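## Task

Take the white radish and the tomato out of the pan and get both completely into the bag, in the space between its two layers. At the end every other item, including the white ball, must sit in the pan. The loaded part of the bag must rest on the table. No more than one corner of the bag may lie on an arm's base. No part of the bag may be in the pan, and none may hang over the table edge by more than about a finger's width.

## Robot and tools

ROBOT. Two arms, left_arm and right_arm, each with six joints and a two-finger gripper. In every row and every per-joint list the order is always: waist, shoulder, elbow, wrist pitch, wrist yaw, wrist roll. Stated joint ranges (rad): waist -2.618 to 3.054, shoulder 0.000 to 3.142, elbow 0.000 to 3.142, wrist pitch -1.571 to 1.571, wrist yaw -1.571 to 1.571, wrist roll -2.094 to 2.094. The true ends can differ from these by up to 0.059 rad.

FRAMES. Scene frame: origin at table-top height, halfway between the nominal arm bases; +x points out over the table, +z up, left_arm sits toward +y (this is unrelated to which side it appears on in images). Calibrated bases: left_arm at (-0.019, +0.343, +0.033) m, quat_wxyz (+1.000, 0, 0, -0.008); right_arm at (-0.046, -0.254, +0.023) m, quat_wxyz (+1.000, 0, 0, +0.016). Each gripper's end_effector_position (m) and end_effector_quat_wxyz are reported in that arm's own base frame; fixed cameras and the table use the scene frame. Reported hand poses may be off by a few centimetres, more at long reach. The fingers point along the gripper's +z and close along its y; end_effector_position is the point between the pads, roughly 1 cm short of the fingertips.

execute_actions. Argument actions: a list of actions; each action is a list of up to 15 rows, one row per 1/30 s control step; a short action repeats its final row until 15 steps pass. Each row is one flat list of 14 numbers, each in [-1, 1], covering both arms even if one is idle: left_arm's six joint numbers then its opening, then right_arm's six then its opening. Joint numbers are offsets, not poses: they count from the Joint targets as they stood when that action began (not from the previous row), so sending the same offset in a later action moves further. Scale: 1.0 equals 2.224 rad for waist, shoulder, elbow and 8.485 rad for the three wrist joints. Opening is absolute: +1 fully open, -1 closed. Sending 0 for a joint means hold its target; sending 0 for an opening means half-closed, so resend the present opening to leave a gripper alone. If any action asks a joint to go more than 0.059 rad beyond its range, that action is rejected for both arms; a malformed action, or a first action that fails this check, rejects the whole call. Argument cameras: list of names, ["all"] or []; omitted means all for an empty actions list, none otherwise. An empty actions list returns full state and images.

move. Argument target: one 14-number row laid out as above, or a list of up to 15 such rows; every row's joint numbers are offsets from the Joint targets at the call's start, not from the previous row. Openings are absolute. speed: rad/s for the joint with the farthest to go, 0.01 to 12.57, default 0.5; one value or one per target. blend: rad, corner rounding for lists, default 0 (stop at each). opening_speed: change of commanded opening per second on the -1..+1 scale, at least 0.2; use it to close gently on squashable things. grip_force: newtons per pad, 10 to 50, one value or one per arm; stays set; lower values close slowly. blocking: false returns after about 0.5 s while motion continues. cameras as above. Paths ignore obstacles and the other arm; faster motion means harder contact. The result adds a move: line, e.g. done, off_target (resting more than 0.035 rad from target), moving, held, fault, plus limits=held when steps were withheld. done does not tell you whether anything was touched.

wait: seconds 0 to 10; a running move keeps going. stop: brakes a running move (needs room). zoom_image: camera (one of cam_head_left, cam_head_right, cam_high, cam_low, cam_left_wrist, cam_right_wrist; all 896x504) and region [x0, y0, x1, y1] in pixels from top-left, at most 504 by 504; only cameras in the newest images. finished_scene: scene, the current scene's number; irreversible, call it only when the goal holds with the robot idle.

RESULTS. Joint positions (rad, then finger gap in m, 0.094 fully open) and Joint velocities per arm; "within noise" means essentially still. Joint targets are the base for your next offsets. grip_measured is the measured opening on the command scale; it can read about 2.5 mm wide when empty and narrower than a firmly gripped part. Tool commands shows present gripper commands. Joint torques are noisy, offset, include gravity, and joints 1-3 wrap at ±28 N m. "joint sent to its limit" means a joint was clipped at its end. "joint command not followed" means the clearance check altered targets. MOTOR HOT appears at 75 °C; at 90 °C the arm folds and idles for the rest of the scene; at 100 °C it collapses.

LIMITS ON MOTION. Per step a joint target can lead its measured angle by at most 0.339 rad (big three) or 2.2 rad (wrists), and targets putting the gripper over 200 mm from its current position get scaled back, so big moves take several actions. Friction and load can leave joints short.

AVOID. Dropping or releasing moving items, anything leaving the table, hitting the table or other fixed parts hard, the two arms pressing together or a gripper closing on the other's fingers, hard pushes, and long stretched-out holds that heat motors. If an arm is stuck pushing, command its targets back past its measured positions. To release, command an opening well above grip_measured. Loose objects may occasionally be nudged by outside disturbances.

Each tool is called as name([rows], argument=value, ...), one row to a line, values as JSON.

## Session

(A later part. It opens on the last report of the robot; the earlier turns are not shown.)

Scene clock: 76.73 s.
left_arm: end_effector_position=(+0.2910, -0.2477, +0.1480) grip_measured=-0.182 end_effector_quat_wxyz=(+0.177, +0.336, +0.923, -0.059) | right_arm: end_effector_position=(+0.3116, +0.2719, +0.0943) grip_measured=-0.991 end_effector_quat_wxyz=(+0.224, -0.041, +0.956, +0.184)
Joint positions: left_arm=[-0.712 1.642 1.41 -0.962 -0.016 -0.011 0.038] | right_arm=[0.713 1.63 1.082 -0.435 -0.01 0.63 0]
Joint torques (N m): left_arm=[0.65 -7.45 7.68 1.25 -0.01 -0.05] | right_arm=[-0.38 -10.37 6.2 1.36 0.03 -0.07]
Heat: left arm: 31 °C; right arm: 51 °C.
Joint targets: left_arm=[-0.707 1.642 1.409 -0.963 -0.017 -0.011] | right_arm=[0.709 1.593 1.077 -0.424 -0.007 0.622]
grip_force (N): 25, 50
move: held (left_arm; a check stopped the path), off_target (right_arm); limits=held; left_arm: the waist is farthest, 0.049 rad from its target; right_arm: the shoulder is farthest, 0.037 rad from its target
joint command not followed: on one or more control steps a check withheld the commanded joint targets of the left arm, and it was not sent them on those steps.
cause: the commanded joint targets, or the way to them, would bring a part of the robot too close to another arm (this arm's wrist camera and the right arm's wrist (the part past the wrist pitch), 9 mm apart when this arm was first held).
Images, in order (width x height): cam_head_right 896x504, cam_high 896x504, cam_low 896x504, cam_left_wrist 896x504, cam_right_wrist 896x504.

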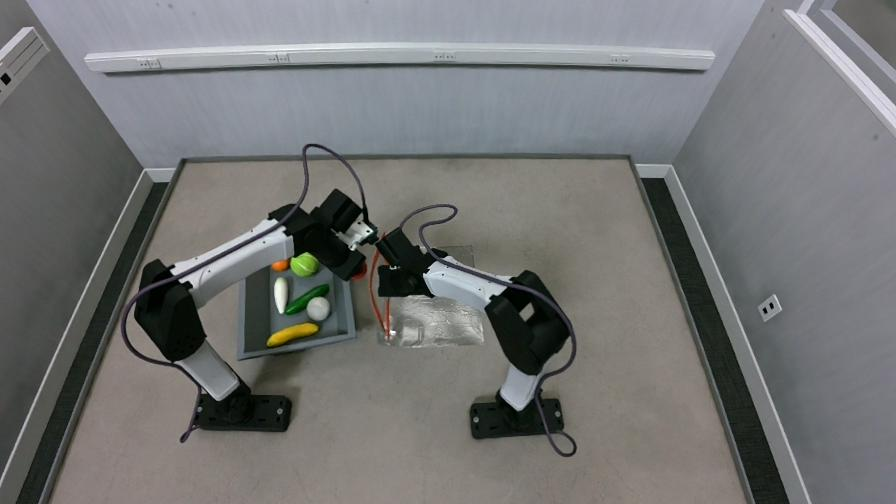

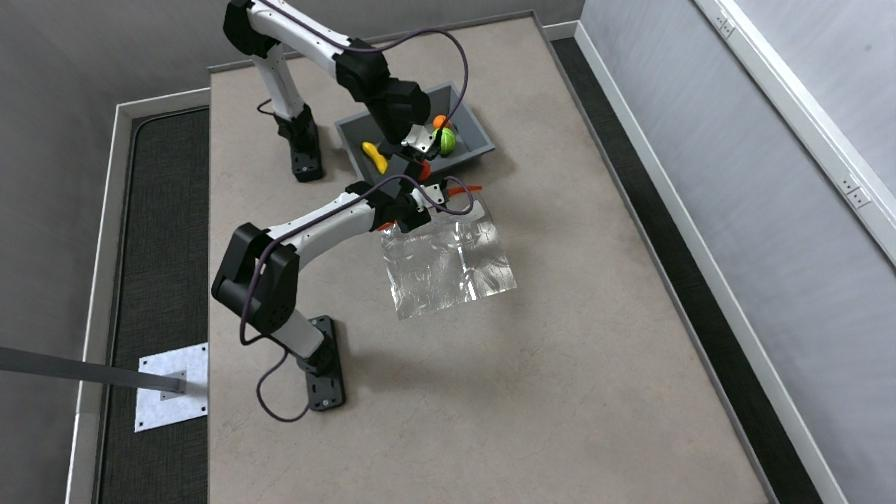

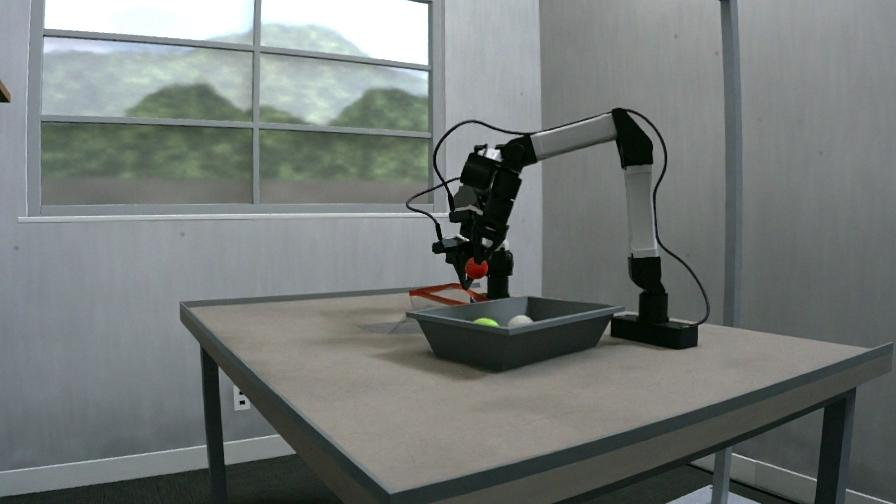

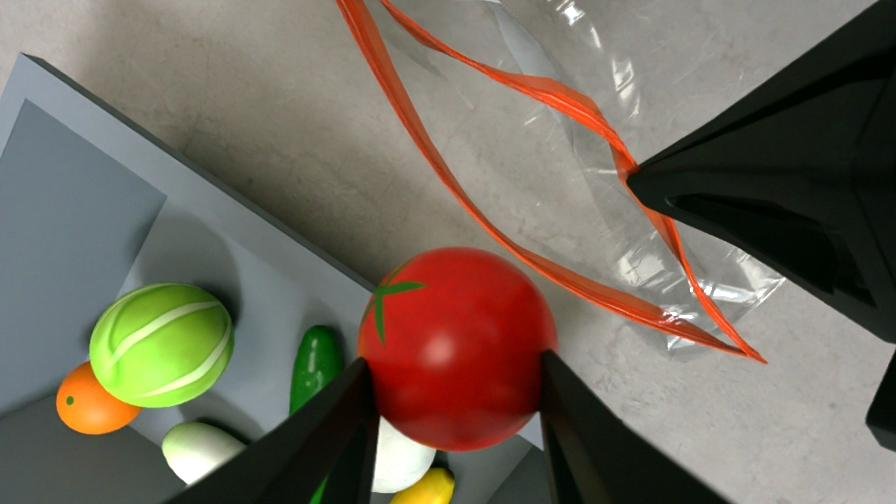

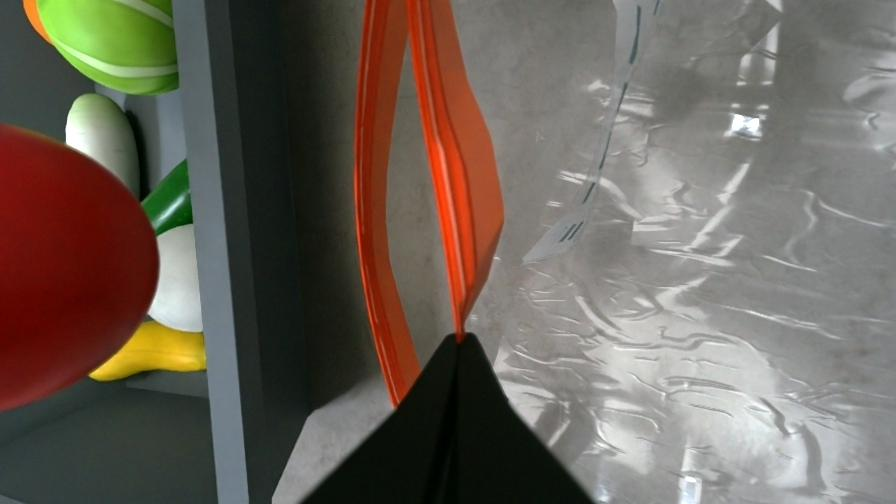

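move([
  [0.06,0,0,0,0,-0.1839,-0.3, 0,0,0,0, 0, 0, -1],
  [-0.0243,0.0135,0.0175,-0.002,0,-0.1839,-0.3, 0,0,0,0, 0, 0, -1],
], speed=0.6, cameras=["cam_head_right","cam_high","cam_low","cam_left_wrist","cam_right_wrist"])

Scene clock: 82.03 s.
left_arm: end_effector_position=(+0.2800, -0.2642, +0.1480) grip_measured=-0.182 end_effector_quat_wxyz=(+0.081, -0.382, +0.905, -0.167) | right_arm: end_effector_position=(+0.3116, +0.2719, +0.0943) grip_measured=-0.991 end_effector_quat_wxyz=(+0.224, -0.041, +0.956, +0.184)
Joint positions: left_arm=[-0.764 1.655 1.424 -0.967 -0.016 -1.559 0.038] | right_arm=[0.713 1.63 1.082 -0.435 -0.01 0.63 0]
Joint torques (N m): left_arm=[0.47 -6.22 9.95 1.04 -0.1 -0.13] | right_arm=[-0.39 -10.37 6.2 1.36 0.03 -0.06]
Heat: left arm: 31 °C; right arm: 51 °C.
Joint targets: left_arm=[-0.761 1.672 1.448 -0.980 -0.017 -1.571] | right_arm=[0.709 1.593 1.077 -0.424 -0.007 0.622]
grip_force (N): 25, 50
move: off_target (right_arm); right_arm: the shoulder is farthest, 0.037 rad from its target
Images, in order (width x height): cam_head_right 896x504, cam_high 896x504, cam_low 896x504, cam_left_wrist 896x504, cam_right_wrist 896x504.

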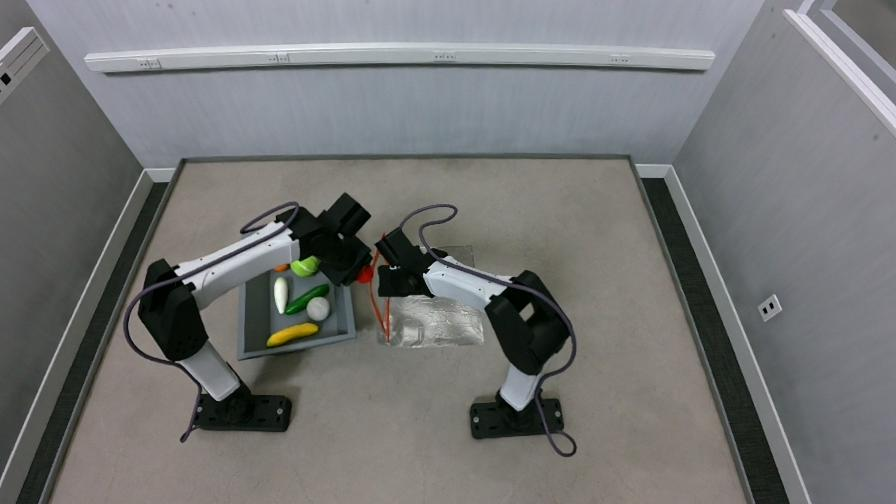

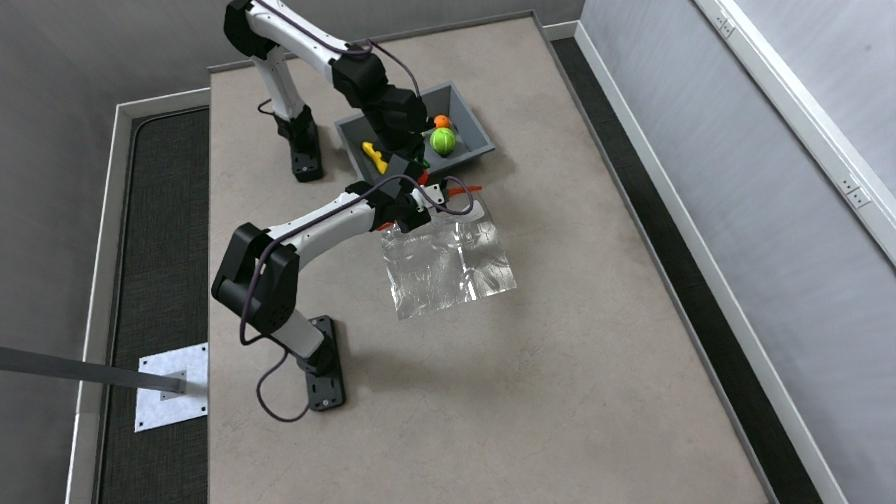

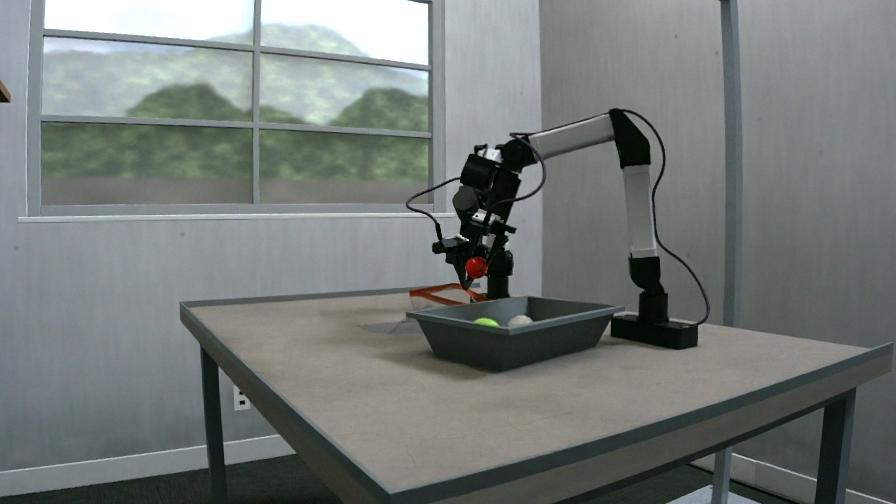

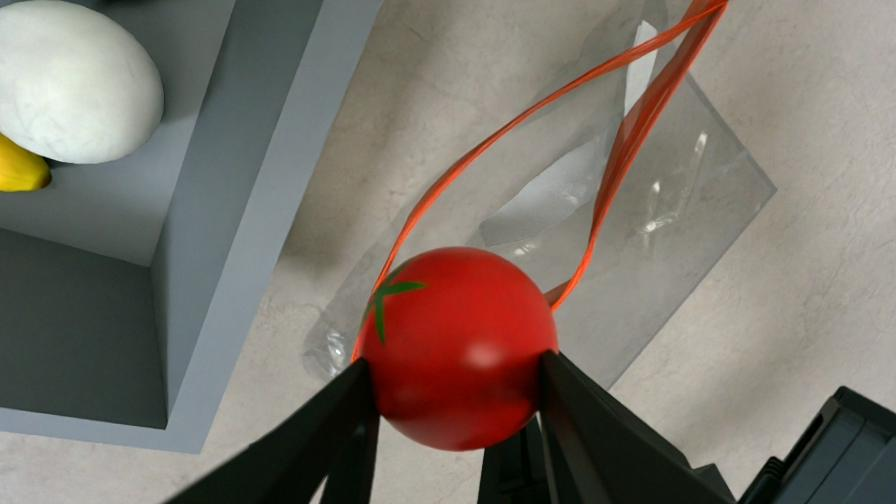

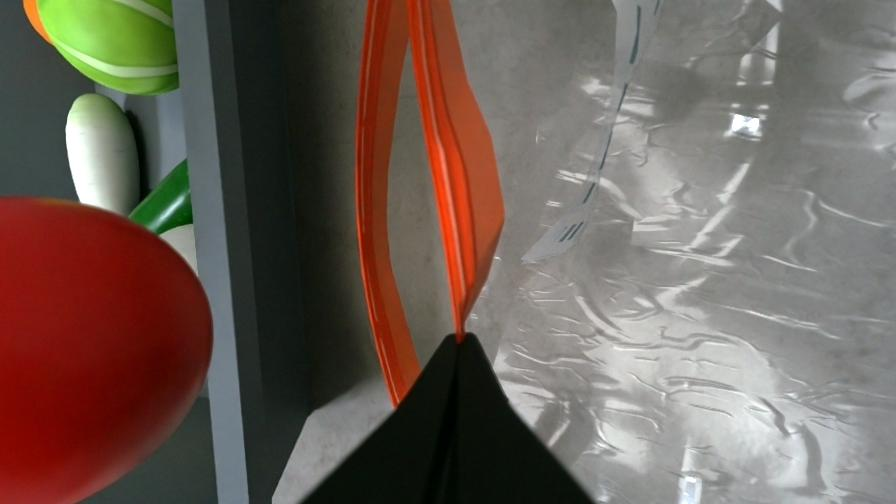

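move(target=[0.0094,0.1217,0.1515,-0.0081,0,0,-0.3, 0,0,0,0, 0, 0, -1], speed=0.3, cameras=["cam_head_right","cam_high","cam_left_wrist","cam_right_wrist"])

Scene clock: 85.40 s.
left_arm: end_effector_position=(+0.3344, -0.3055, +0.1498) grip_measured=-0.182 end_effector_quat_wxyz=(+0.082, -0.390, +0.902, -0.166) | right_arm: end_effector_position=(+0.3115, +0.2719, +0.0942) grip_measured=-0.991 end_effector_quat_wxyz=(+0.224, -0.041, +0.956, +0.184)
Joint positions: left_arm=[-0.746 1.923 1.761 -1.035 -0.016 -1.559 0.038] | right_arm=[0.713 1.63 1.082 -0.436 -0.01 0.63 0]
Joint torques (N m): left_arm=[0.69 -8.38 10 1.02 -0.09 -0.12] | right_arm=[-0.53 -10.36 6.2 1.36 0.03 -0.07]
Heat: left arm: 32 °C; right arm: 51 °C.
Joint targets: left_arm=[-0.740 1.942 1.785 -1.049 -0.017 -1.571] | right_arm=[0.709 1.593 1.077 -0.425 -0.007 0.622]
grip_force (N): 25, 50
move: off_target (right_arm); right_arm: the shoulder is farthest, 0.037 rad from its target
Images, in order (width x height): cam_head_right 896x504, cam_high 896x504, cam_left_wrist 896x504, cam_right_wrist 896x504.

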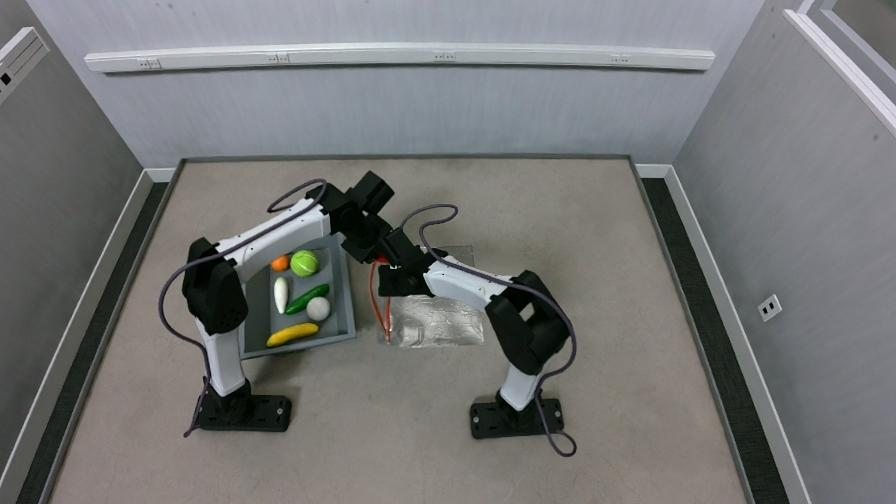

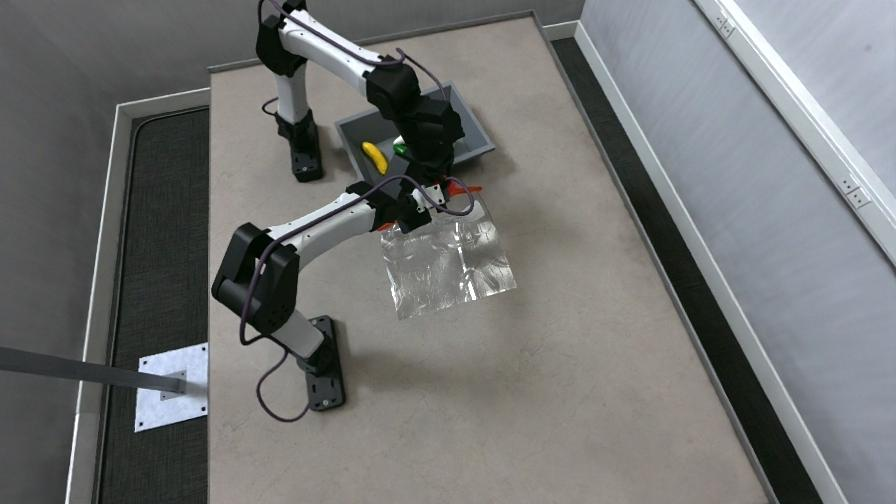

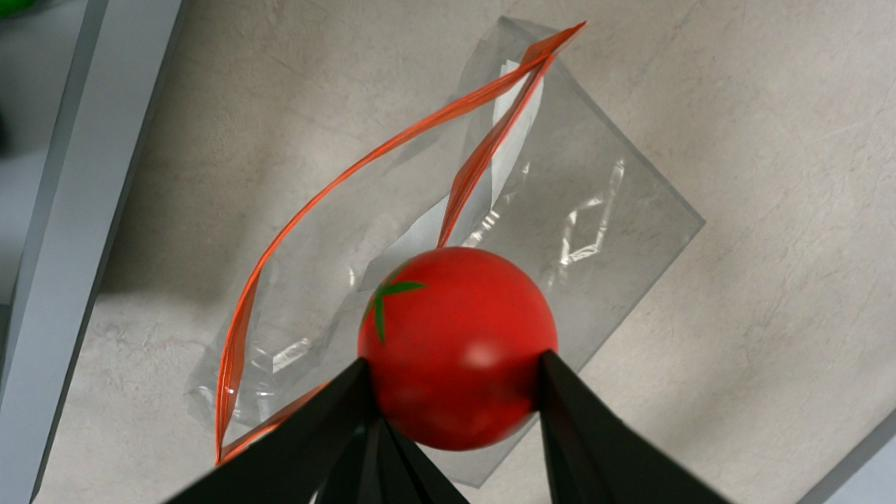

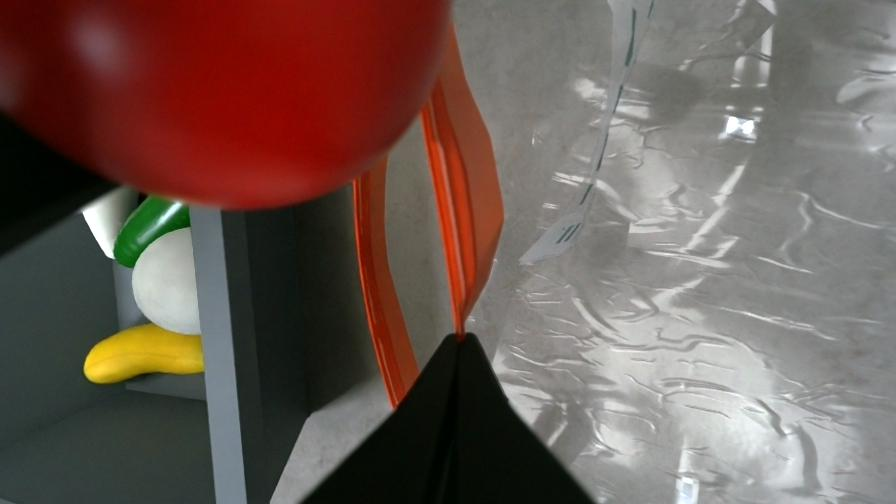

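move([
  [0,0.0103,-0.1021,0.0289,0,0,-0.3, 0,0,0,0, 0, 0, -1],
  [0,0.0369,-0.1754,0.055,0,0,-0.3, 0,0,0,0, 0, 0, -1],
], speed=0.2, cameras=["cam_low","cam_high","cam_left_wrist","cam_right_wrist"])

Scene clock: 88.97 s.
left_arm: end_effector_position=(+0.3388, -0.3051, +0.0548) grip_measured=-0.183 end_effector_quat_wxyz=(+0.080, -0.395, +0.901, -0.161) | right_arm: end_effector_position=(+0.3103, +0.2659, +0.0890) grip_measured=-0.991 end_effector_quat_wxyz=(+0.219, -0.037, +0.959, +0.175)
Joint positions: left_arm=[-0.739 1.983 1.468 -0.695 -0.016 -1.563 0.038] | right_arm=[0.707 1.63 1.072 -0.445 -0.002 0.631 0]
Joint torques (N m): left_arm=[0.21 -10.39 7.62 1.12 -0.07 -0.02] | right_arm=[0.21 -10.35 7.15 1.42 -0.04 -0.07]
Heat: left arm: 32 °C; right arm: 50 °C.
Joint targets: left_arm=[-0.739 1.981 1.469 -0.695 -0.016 -1.563] | right_arm=[0.709 1.593 1.077 -0.424 -0.007 0.622]
grip_force (N): 25, 50
move: held (left_arm; a check stopped the path), off_target (right_arm); path passed 1 of 2 targets; limits=held; left_arm: the wrist pitch is farthest, 0.113 rad from its target; right_arm: the shoulder is farthest, 0.037 rad from its target
joint command not followed: on one or more control steps a check withheld the commanded joint targets of the left arm, and it was not sent them on those steps.
cause: the commanded joint targets, or the way to them, would bring a part of the robot too close to another arm (this arm's wrist (the part past the wrist pitch) and the right arm's wrist camera, at the place that arm is still heading or pushing toward).
Images, in order (width x height): cam_high 896x504, cam_low 896x504, cam_left_wrist 896x504, cam_right_wrist 896x504.

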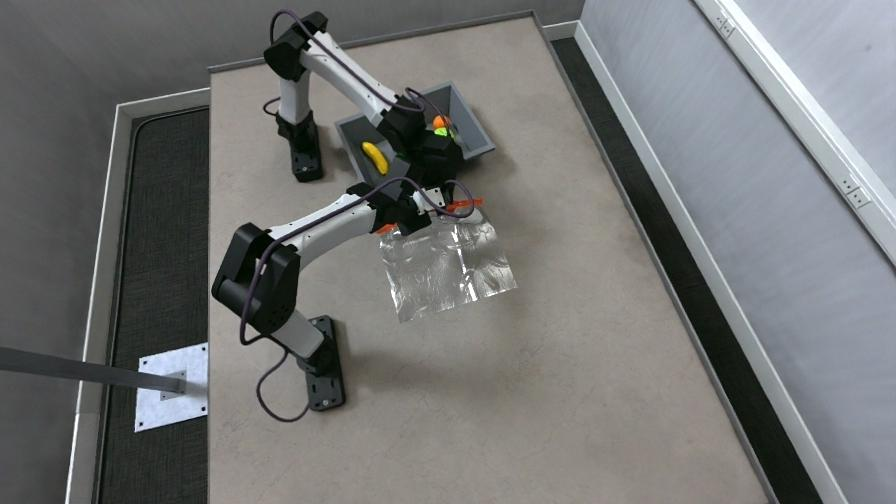

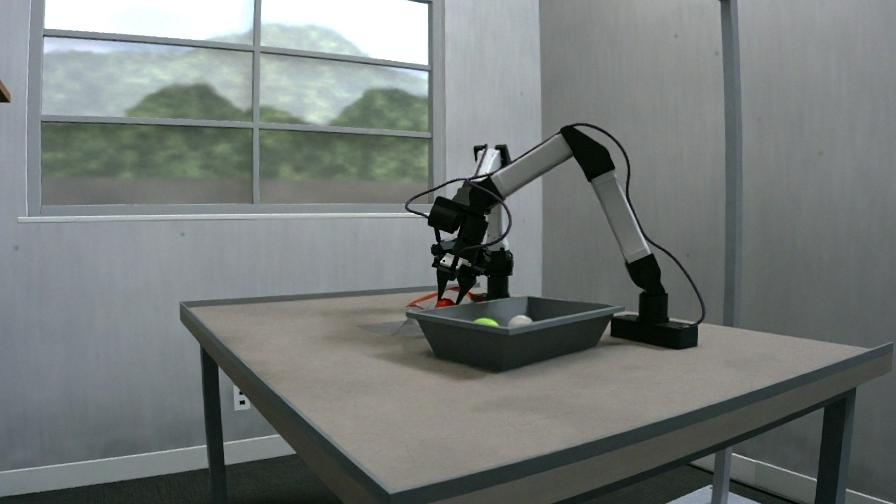

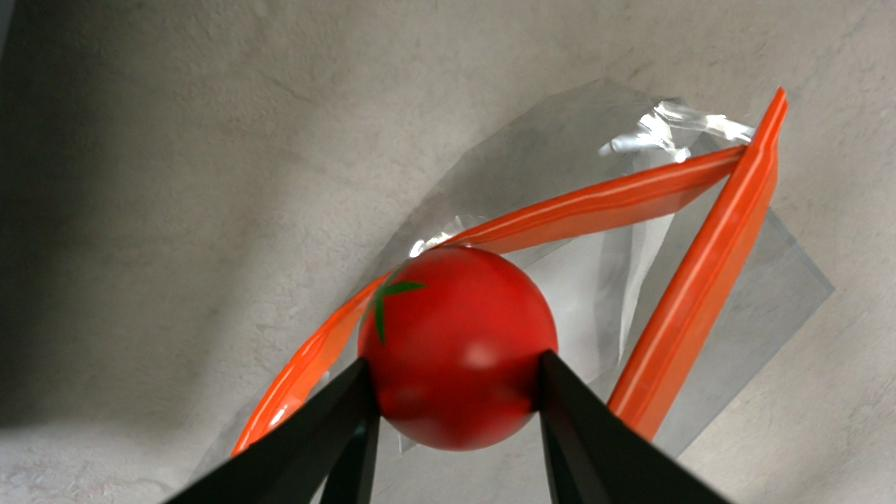

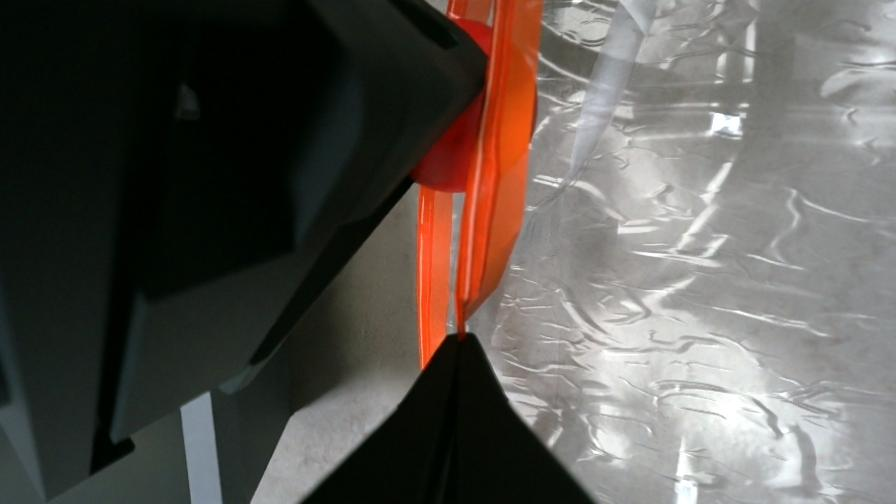

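move([
  [0,0,0,0,0,0,-0.3, 0,-0.0472,-0.1569,0.0688, 0, 0, -1],
  [0,0.0193,-0.044,0.0165,0,0,-0.3, 0,-0.0472,-0.1569,0.0688, 0, 0, -1],
], speed=0.2, cameras=["cam_low","cam_high","cam_left_wrist","cam_right_wrist"])

Scene clock: 94.27 s.
left_arm: end_effector_position=(+0.3401, -0.3063, +0.0287) grip_measured=-0.183 end_effector_quat_wxyz=(+0.085, -0.394, +0.899, -0.171) | right_arm: end_effector_position=(+0.3179, +0.2724, +0.0928) grip_measured=-0.991 end_effector_quat_wxyz=(+0.345, -0.035, +0.897, +0.274)
Joint positions: left_arm=[-0.739 2.005 1.382 -0.565 -0.016 -1.563 0.038] | right_arm=[0.707 1.525 0.731 0.135 -0.002 0.63 0]
Joint torques (N m): left_arm=[0.23 -8.7 6.22 1.28 -0.07 -0.02] | right_arm=[0.2 -9.25 6.22 1.87 -0.05 -0.08]
Heat: left arm: 32 °C; right arm: 50 °C.
Joint targets: left_arm=[-0.739 2.024 1.372 -0.555 -0.016 -1.563] | right_arm=[0.709 1.489 0.728 0.159 -0.007 0.622]
grip_force (N): 25, 50
move: off_target (right_arm); right_arm: the shoulder is farthest, 0.037 rad from its target
Images, in order (width x height): cam_high 896x504, cam_low 896x504, cam_left_wrist 896x504, cam_right_wrist 896x504.

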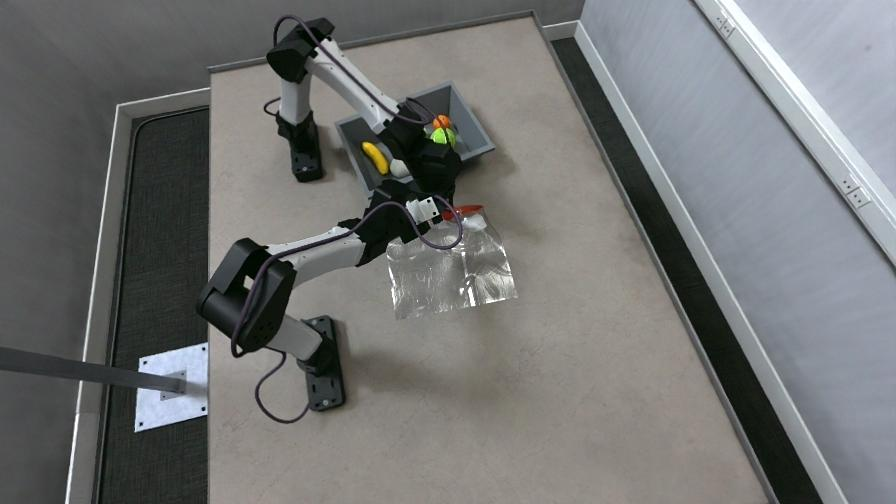

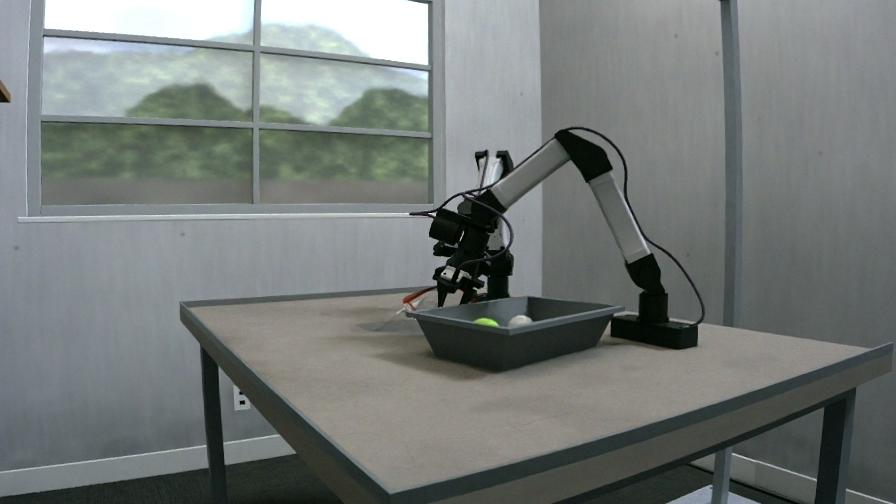

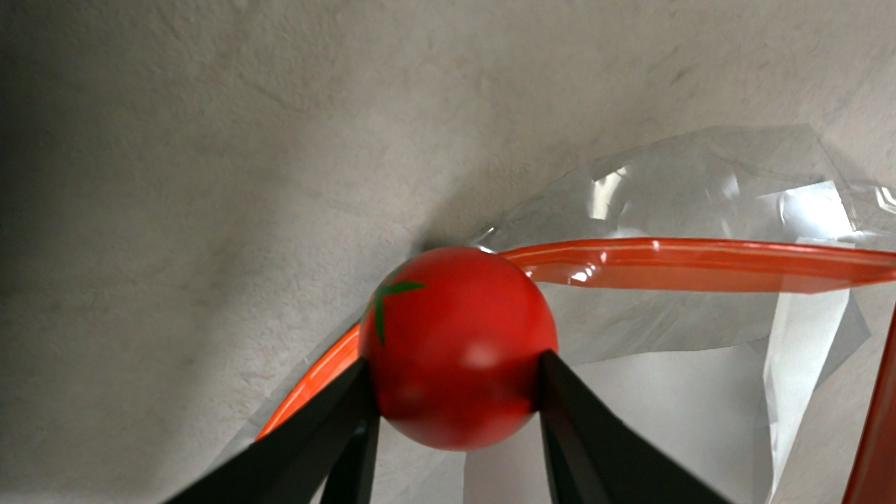

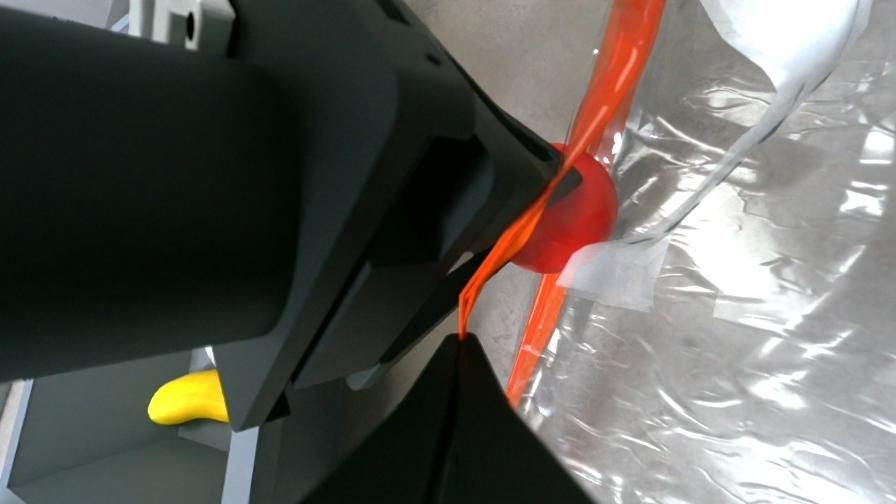

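move(target=[-0.0288,0.0594,0.089,-0.0081,0,0,-0.3, 0,0,0,0, 0, 0, -1], speed=0.15, cameras=["cam_high","cam_left_wrist","cam_right_wrist"])

Scene clock: 95.57 s.
left_arm: end_effector_position=(+0.3423, -0.3165, +0.0215) grip_measured=-0.183 end_effector_quat_wxyz=(+0.082, -0.389, +0.902, -0.167) | right_arm: end_effector_position=(+0.3179, +0.2723, +0.0928) grip_measured=-0.991 end_effector_quat_wxyz=(+0.345, -0.035, +0.897, +0.274)
Joint positions: left_arm=[-0.752 2.051 1.424 -0.569 -0.016 -1.563 0.038] | right_arm=[0.707 1.525 0.731 0.135 -0.002 0.63 0]
Joint torques (N m): left_arm=[0.23 -10.56 7.04 1.17 -0.07 -0.02] | right_arm=[0.21 -9.21 6.19 1.87 -0.05 -0.08]
Heat: left arm: 32 °C; right arm: 49 °C.
Joint targets: left_arm=[-0.752 2.051 1.422 -0.569 -0.016 -1.563] | right_arm=[0.709 1.489 0.728 0.159 -0.007 0.622]
grip_force (N): 25, 50
move: held (left_arm; a check stopped the path), off_target (right_arm); limits=held; left_arm: the elbow is farthest, 0.146 rad from its target; right_arm: the shoulder is farthest, 0.036 rad from its target
joint command not followed: on one or more control steps a check withheld the commanded joint targets of the left arm, and it was not sent them on those steps.
cause: the commanded joint targets, or the way to them, would bring a part of the robot too close to another arm (this arm's wrist (the part past the wrist pitch) and the right arm's wrist camera, at the place that arm is still heading or pushing toward).
Images, in order (width x height): cam_high 896x504, cam_left_wrist 896x504, cam_right_wrist 896x504.

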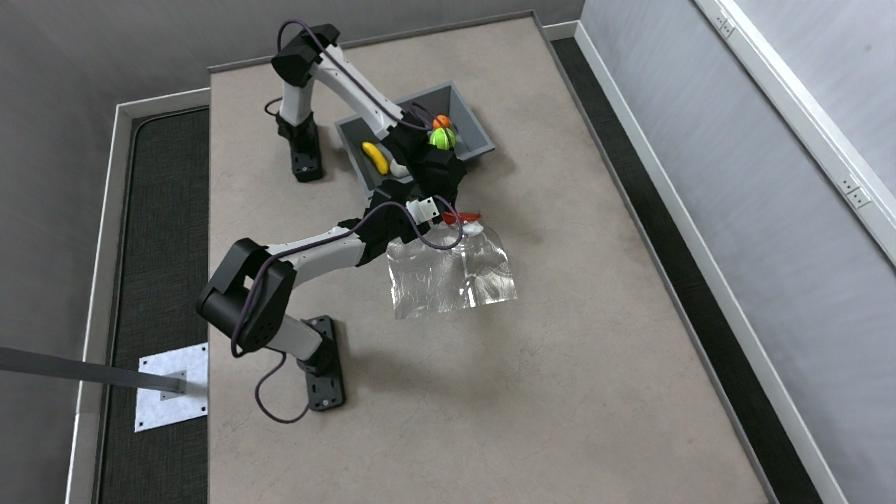

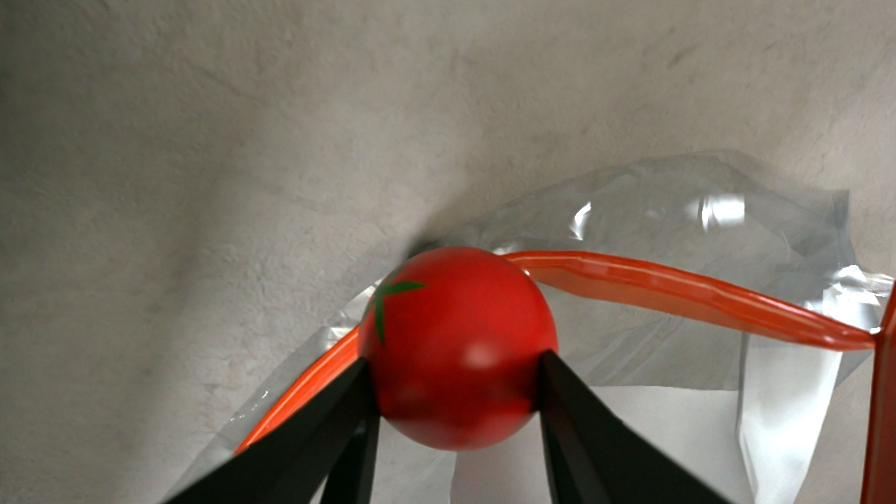

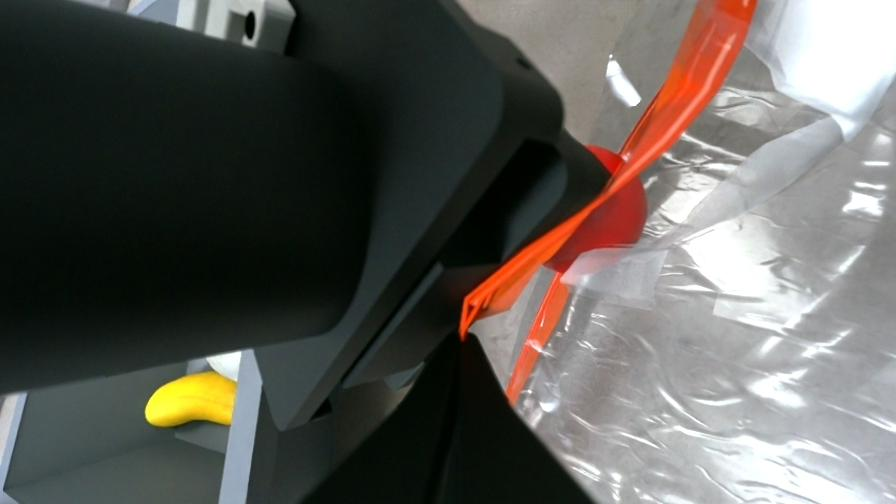

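move([
  [0,0.004,-0.026,0.006,0,0,-0.3, 0,0,0,0, 0, 0, -1],
  [0,0.004,-0.026,0.006,0,0,0.25, 0,0,0,0, 0, 0, -1],
], speed=0.15, opening_speed=0.5, cameras=["cam_low","cam_left_wrist","cam_right_wrist"])

Scene clock: 98.13 s.
left_arm: end_effector_position=(+0.3411, -0.3154, +0.0126) grip_measured=+0.248 end_effector_quat_wxyz=(+0.085, -0.388, +0.901, -0.174) | right_arm: end_effector_position=(+0.3172, +0.2716, +0.0915) grip_measured=-0.991 end_effector_quat_wxyz=(+0.343, -0.035, +0.898, +0.272)
Joint positions: left_arm=[-0.752 2.049 1.376 -0.509 -0.016 -1.563 0.059] | right_arm=[0.707 1.525 0.73 0.131 -0.002 0.63 0]
Joint torques (N m): left_arm=[0.23 -9.59 5.94 1.11 -0.07 -0.01] | right_arm=[0.23 -9.2 6.37 1.91 -0.05 -0.08]
Heat: left arm: 32 °C; right arm: 49 °C.
Joint targets: left_arm=[-0.752 2.059 1.365 -0.519 -0.016 -1.563] | right_arm=[0.709 1.489 0.728 0.159 -0.007 0.622]
grip_force (N): 25, 50
move: off_target (right_arm); right_arm: the shoulder is farthest, 0.036 rad from its target
Images, in order (width x height): cam_low 896x504, cam_left_wrist 896x504, cam_right_wrist 896x504.

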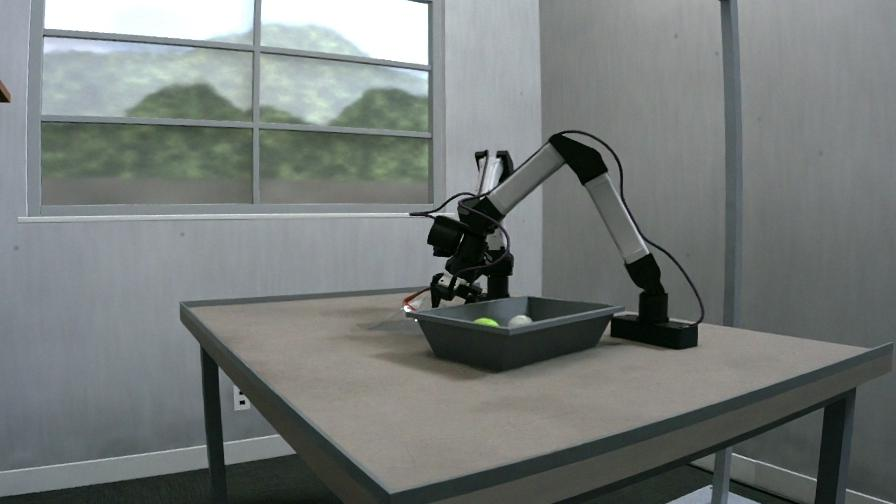

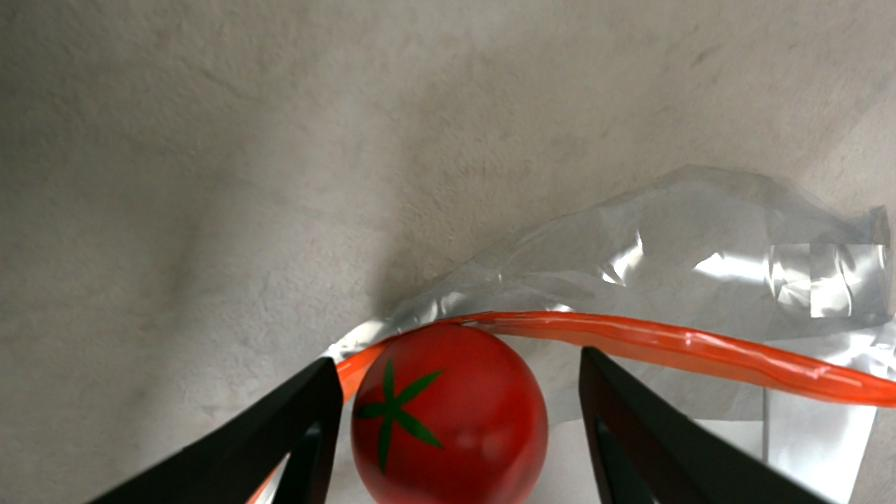

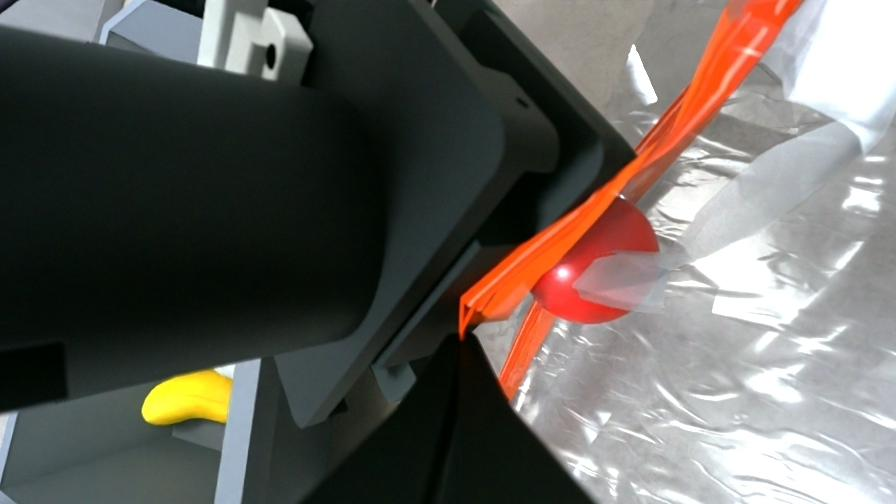

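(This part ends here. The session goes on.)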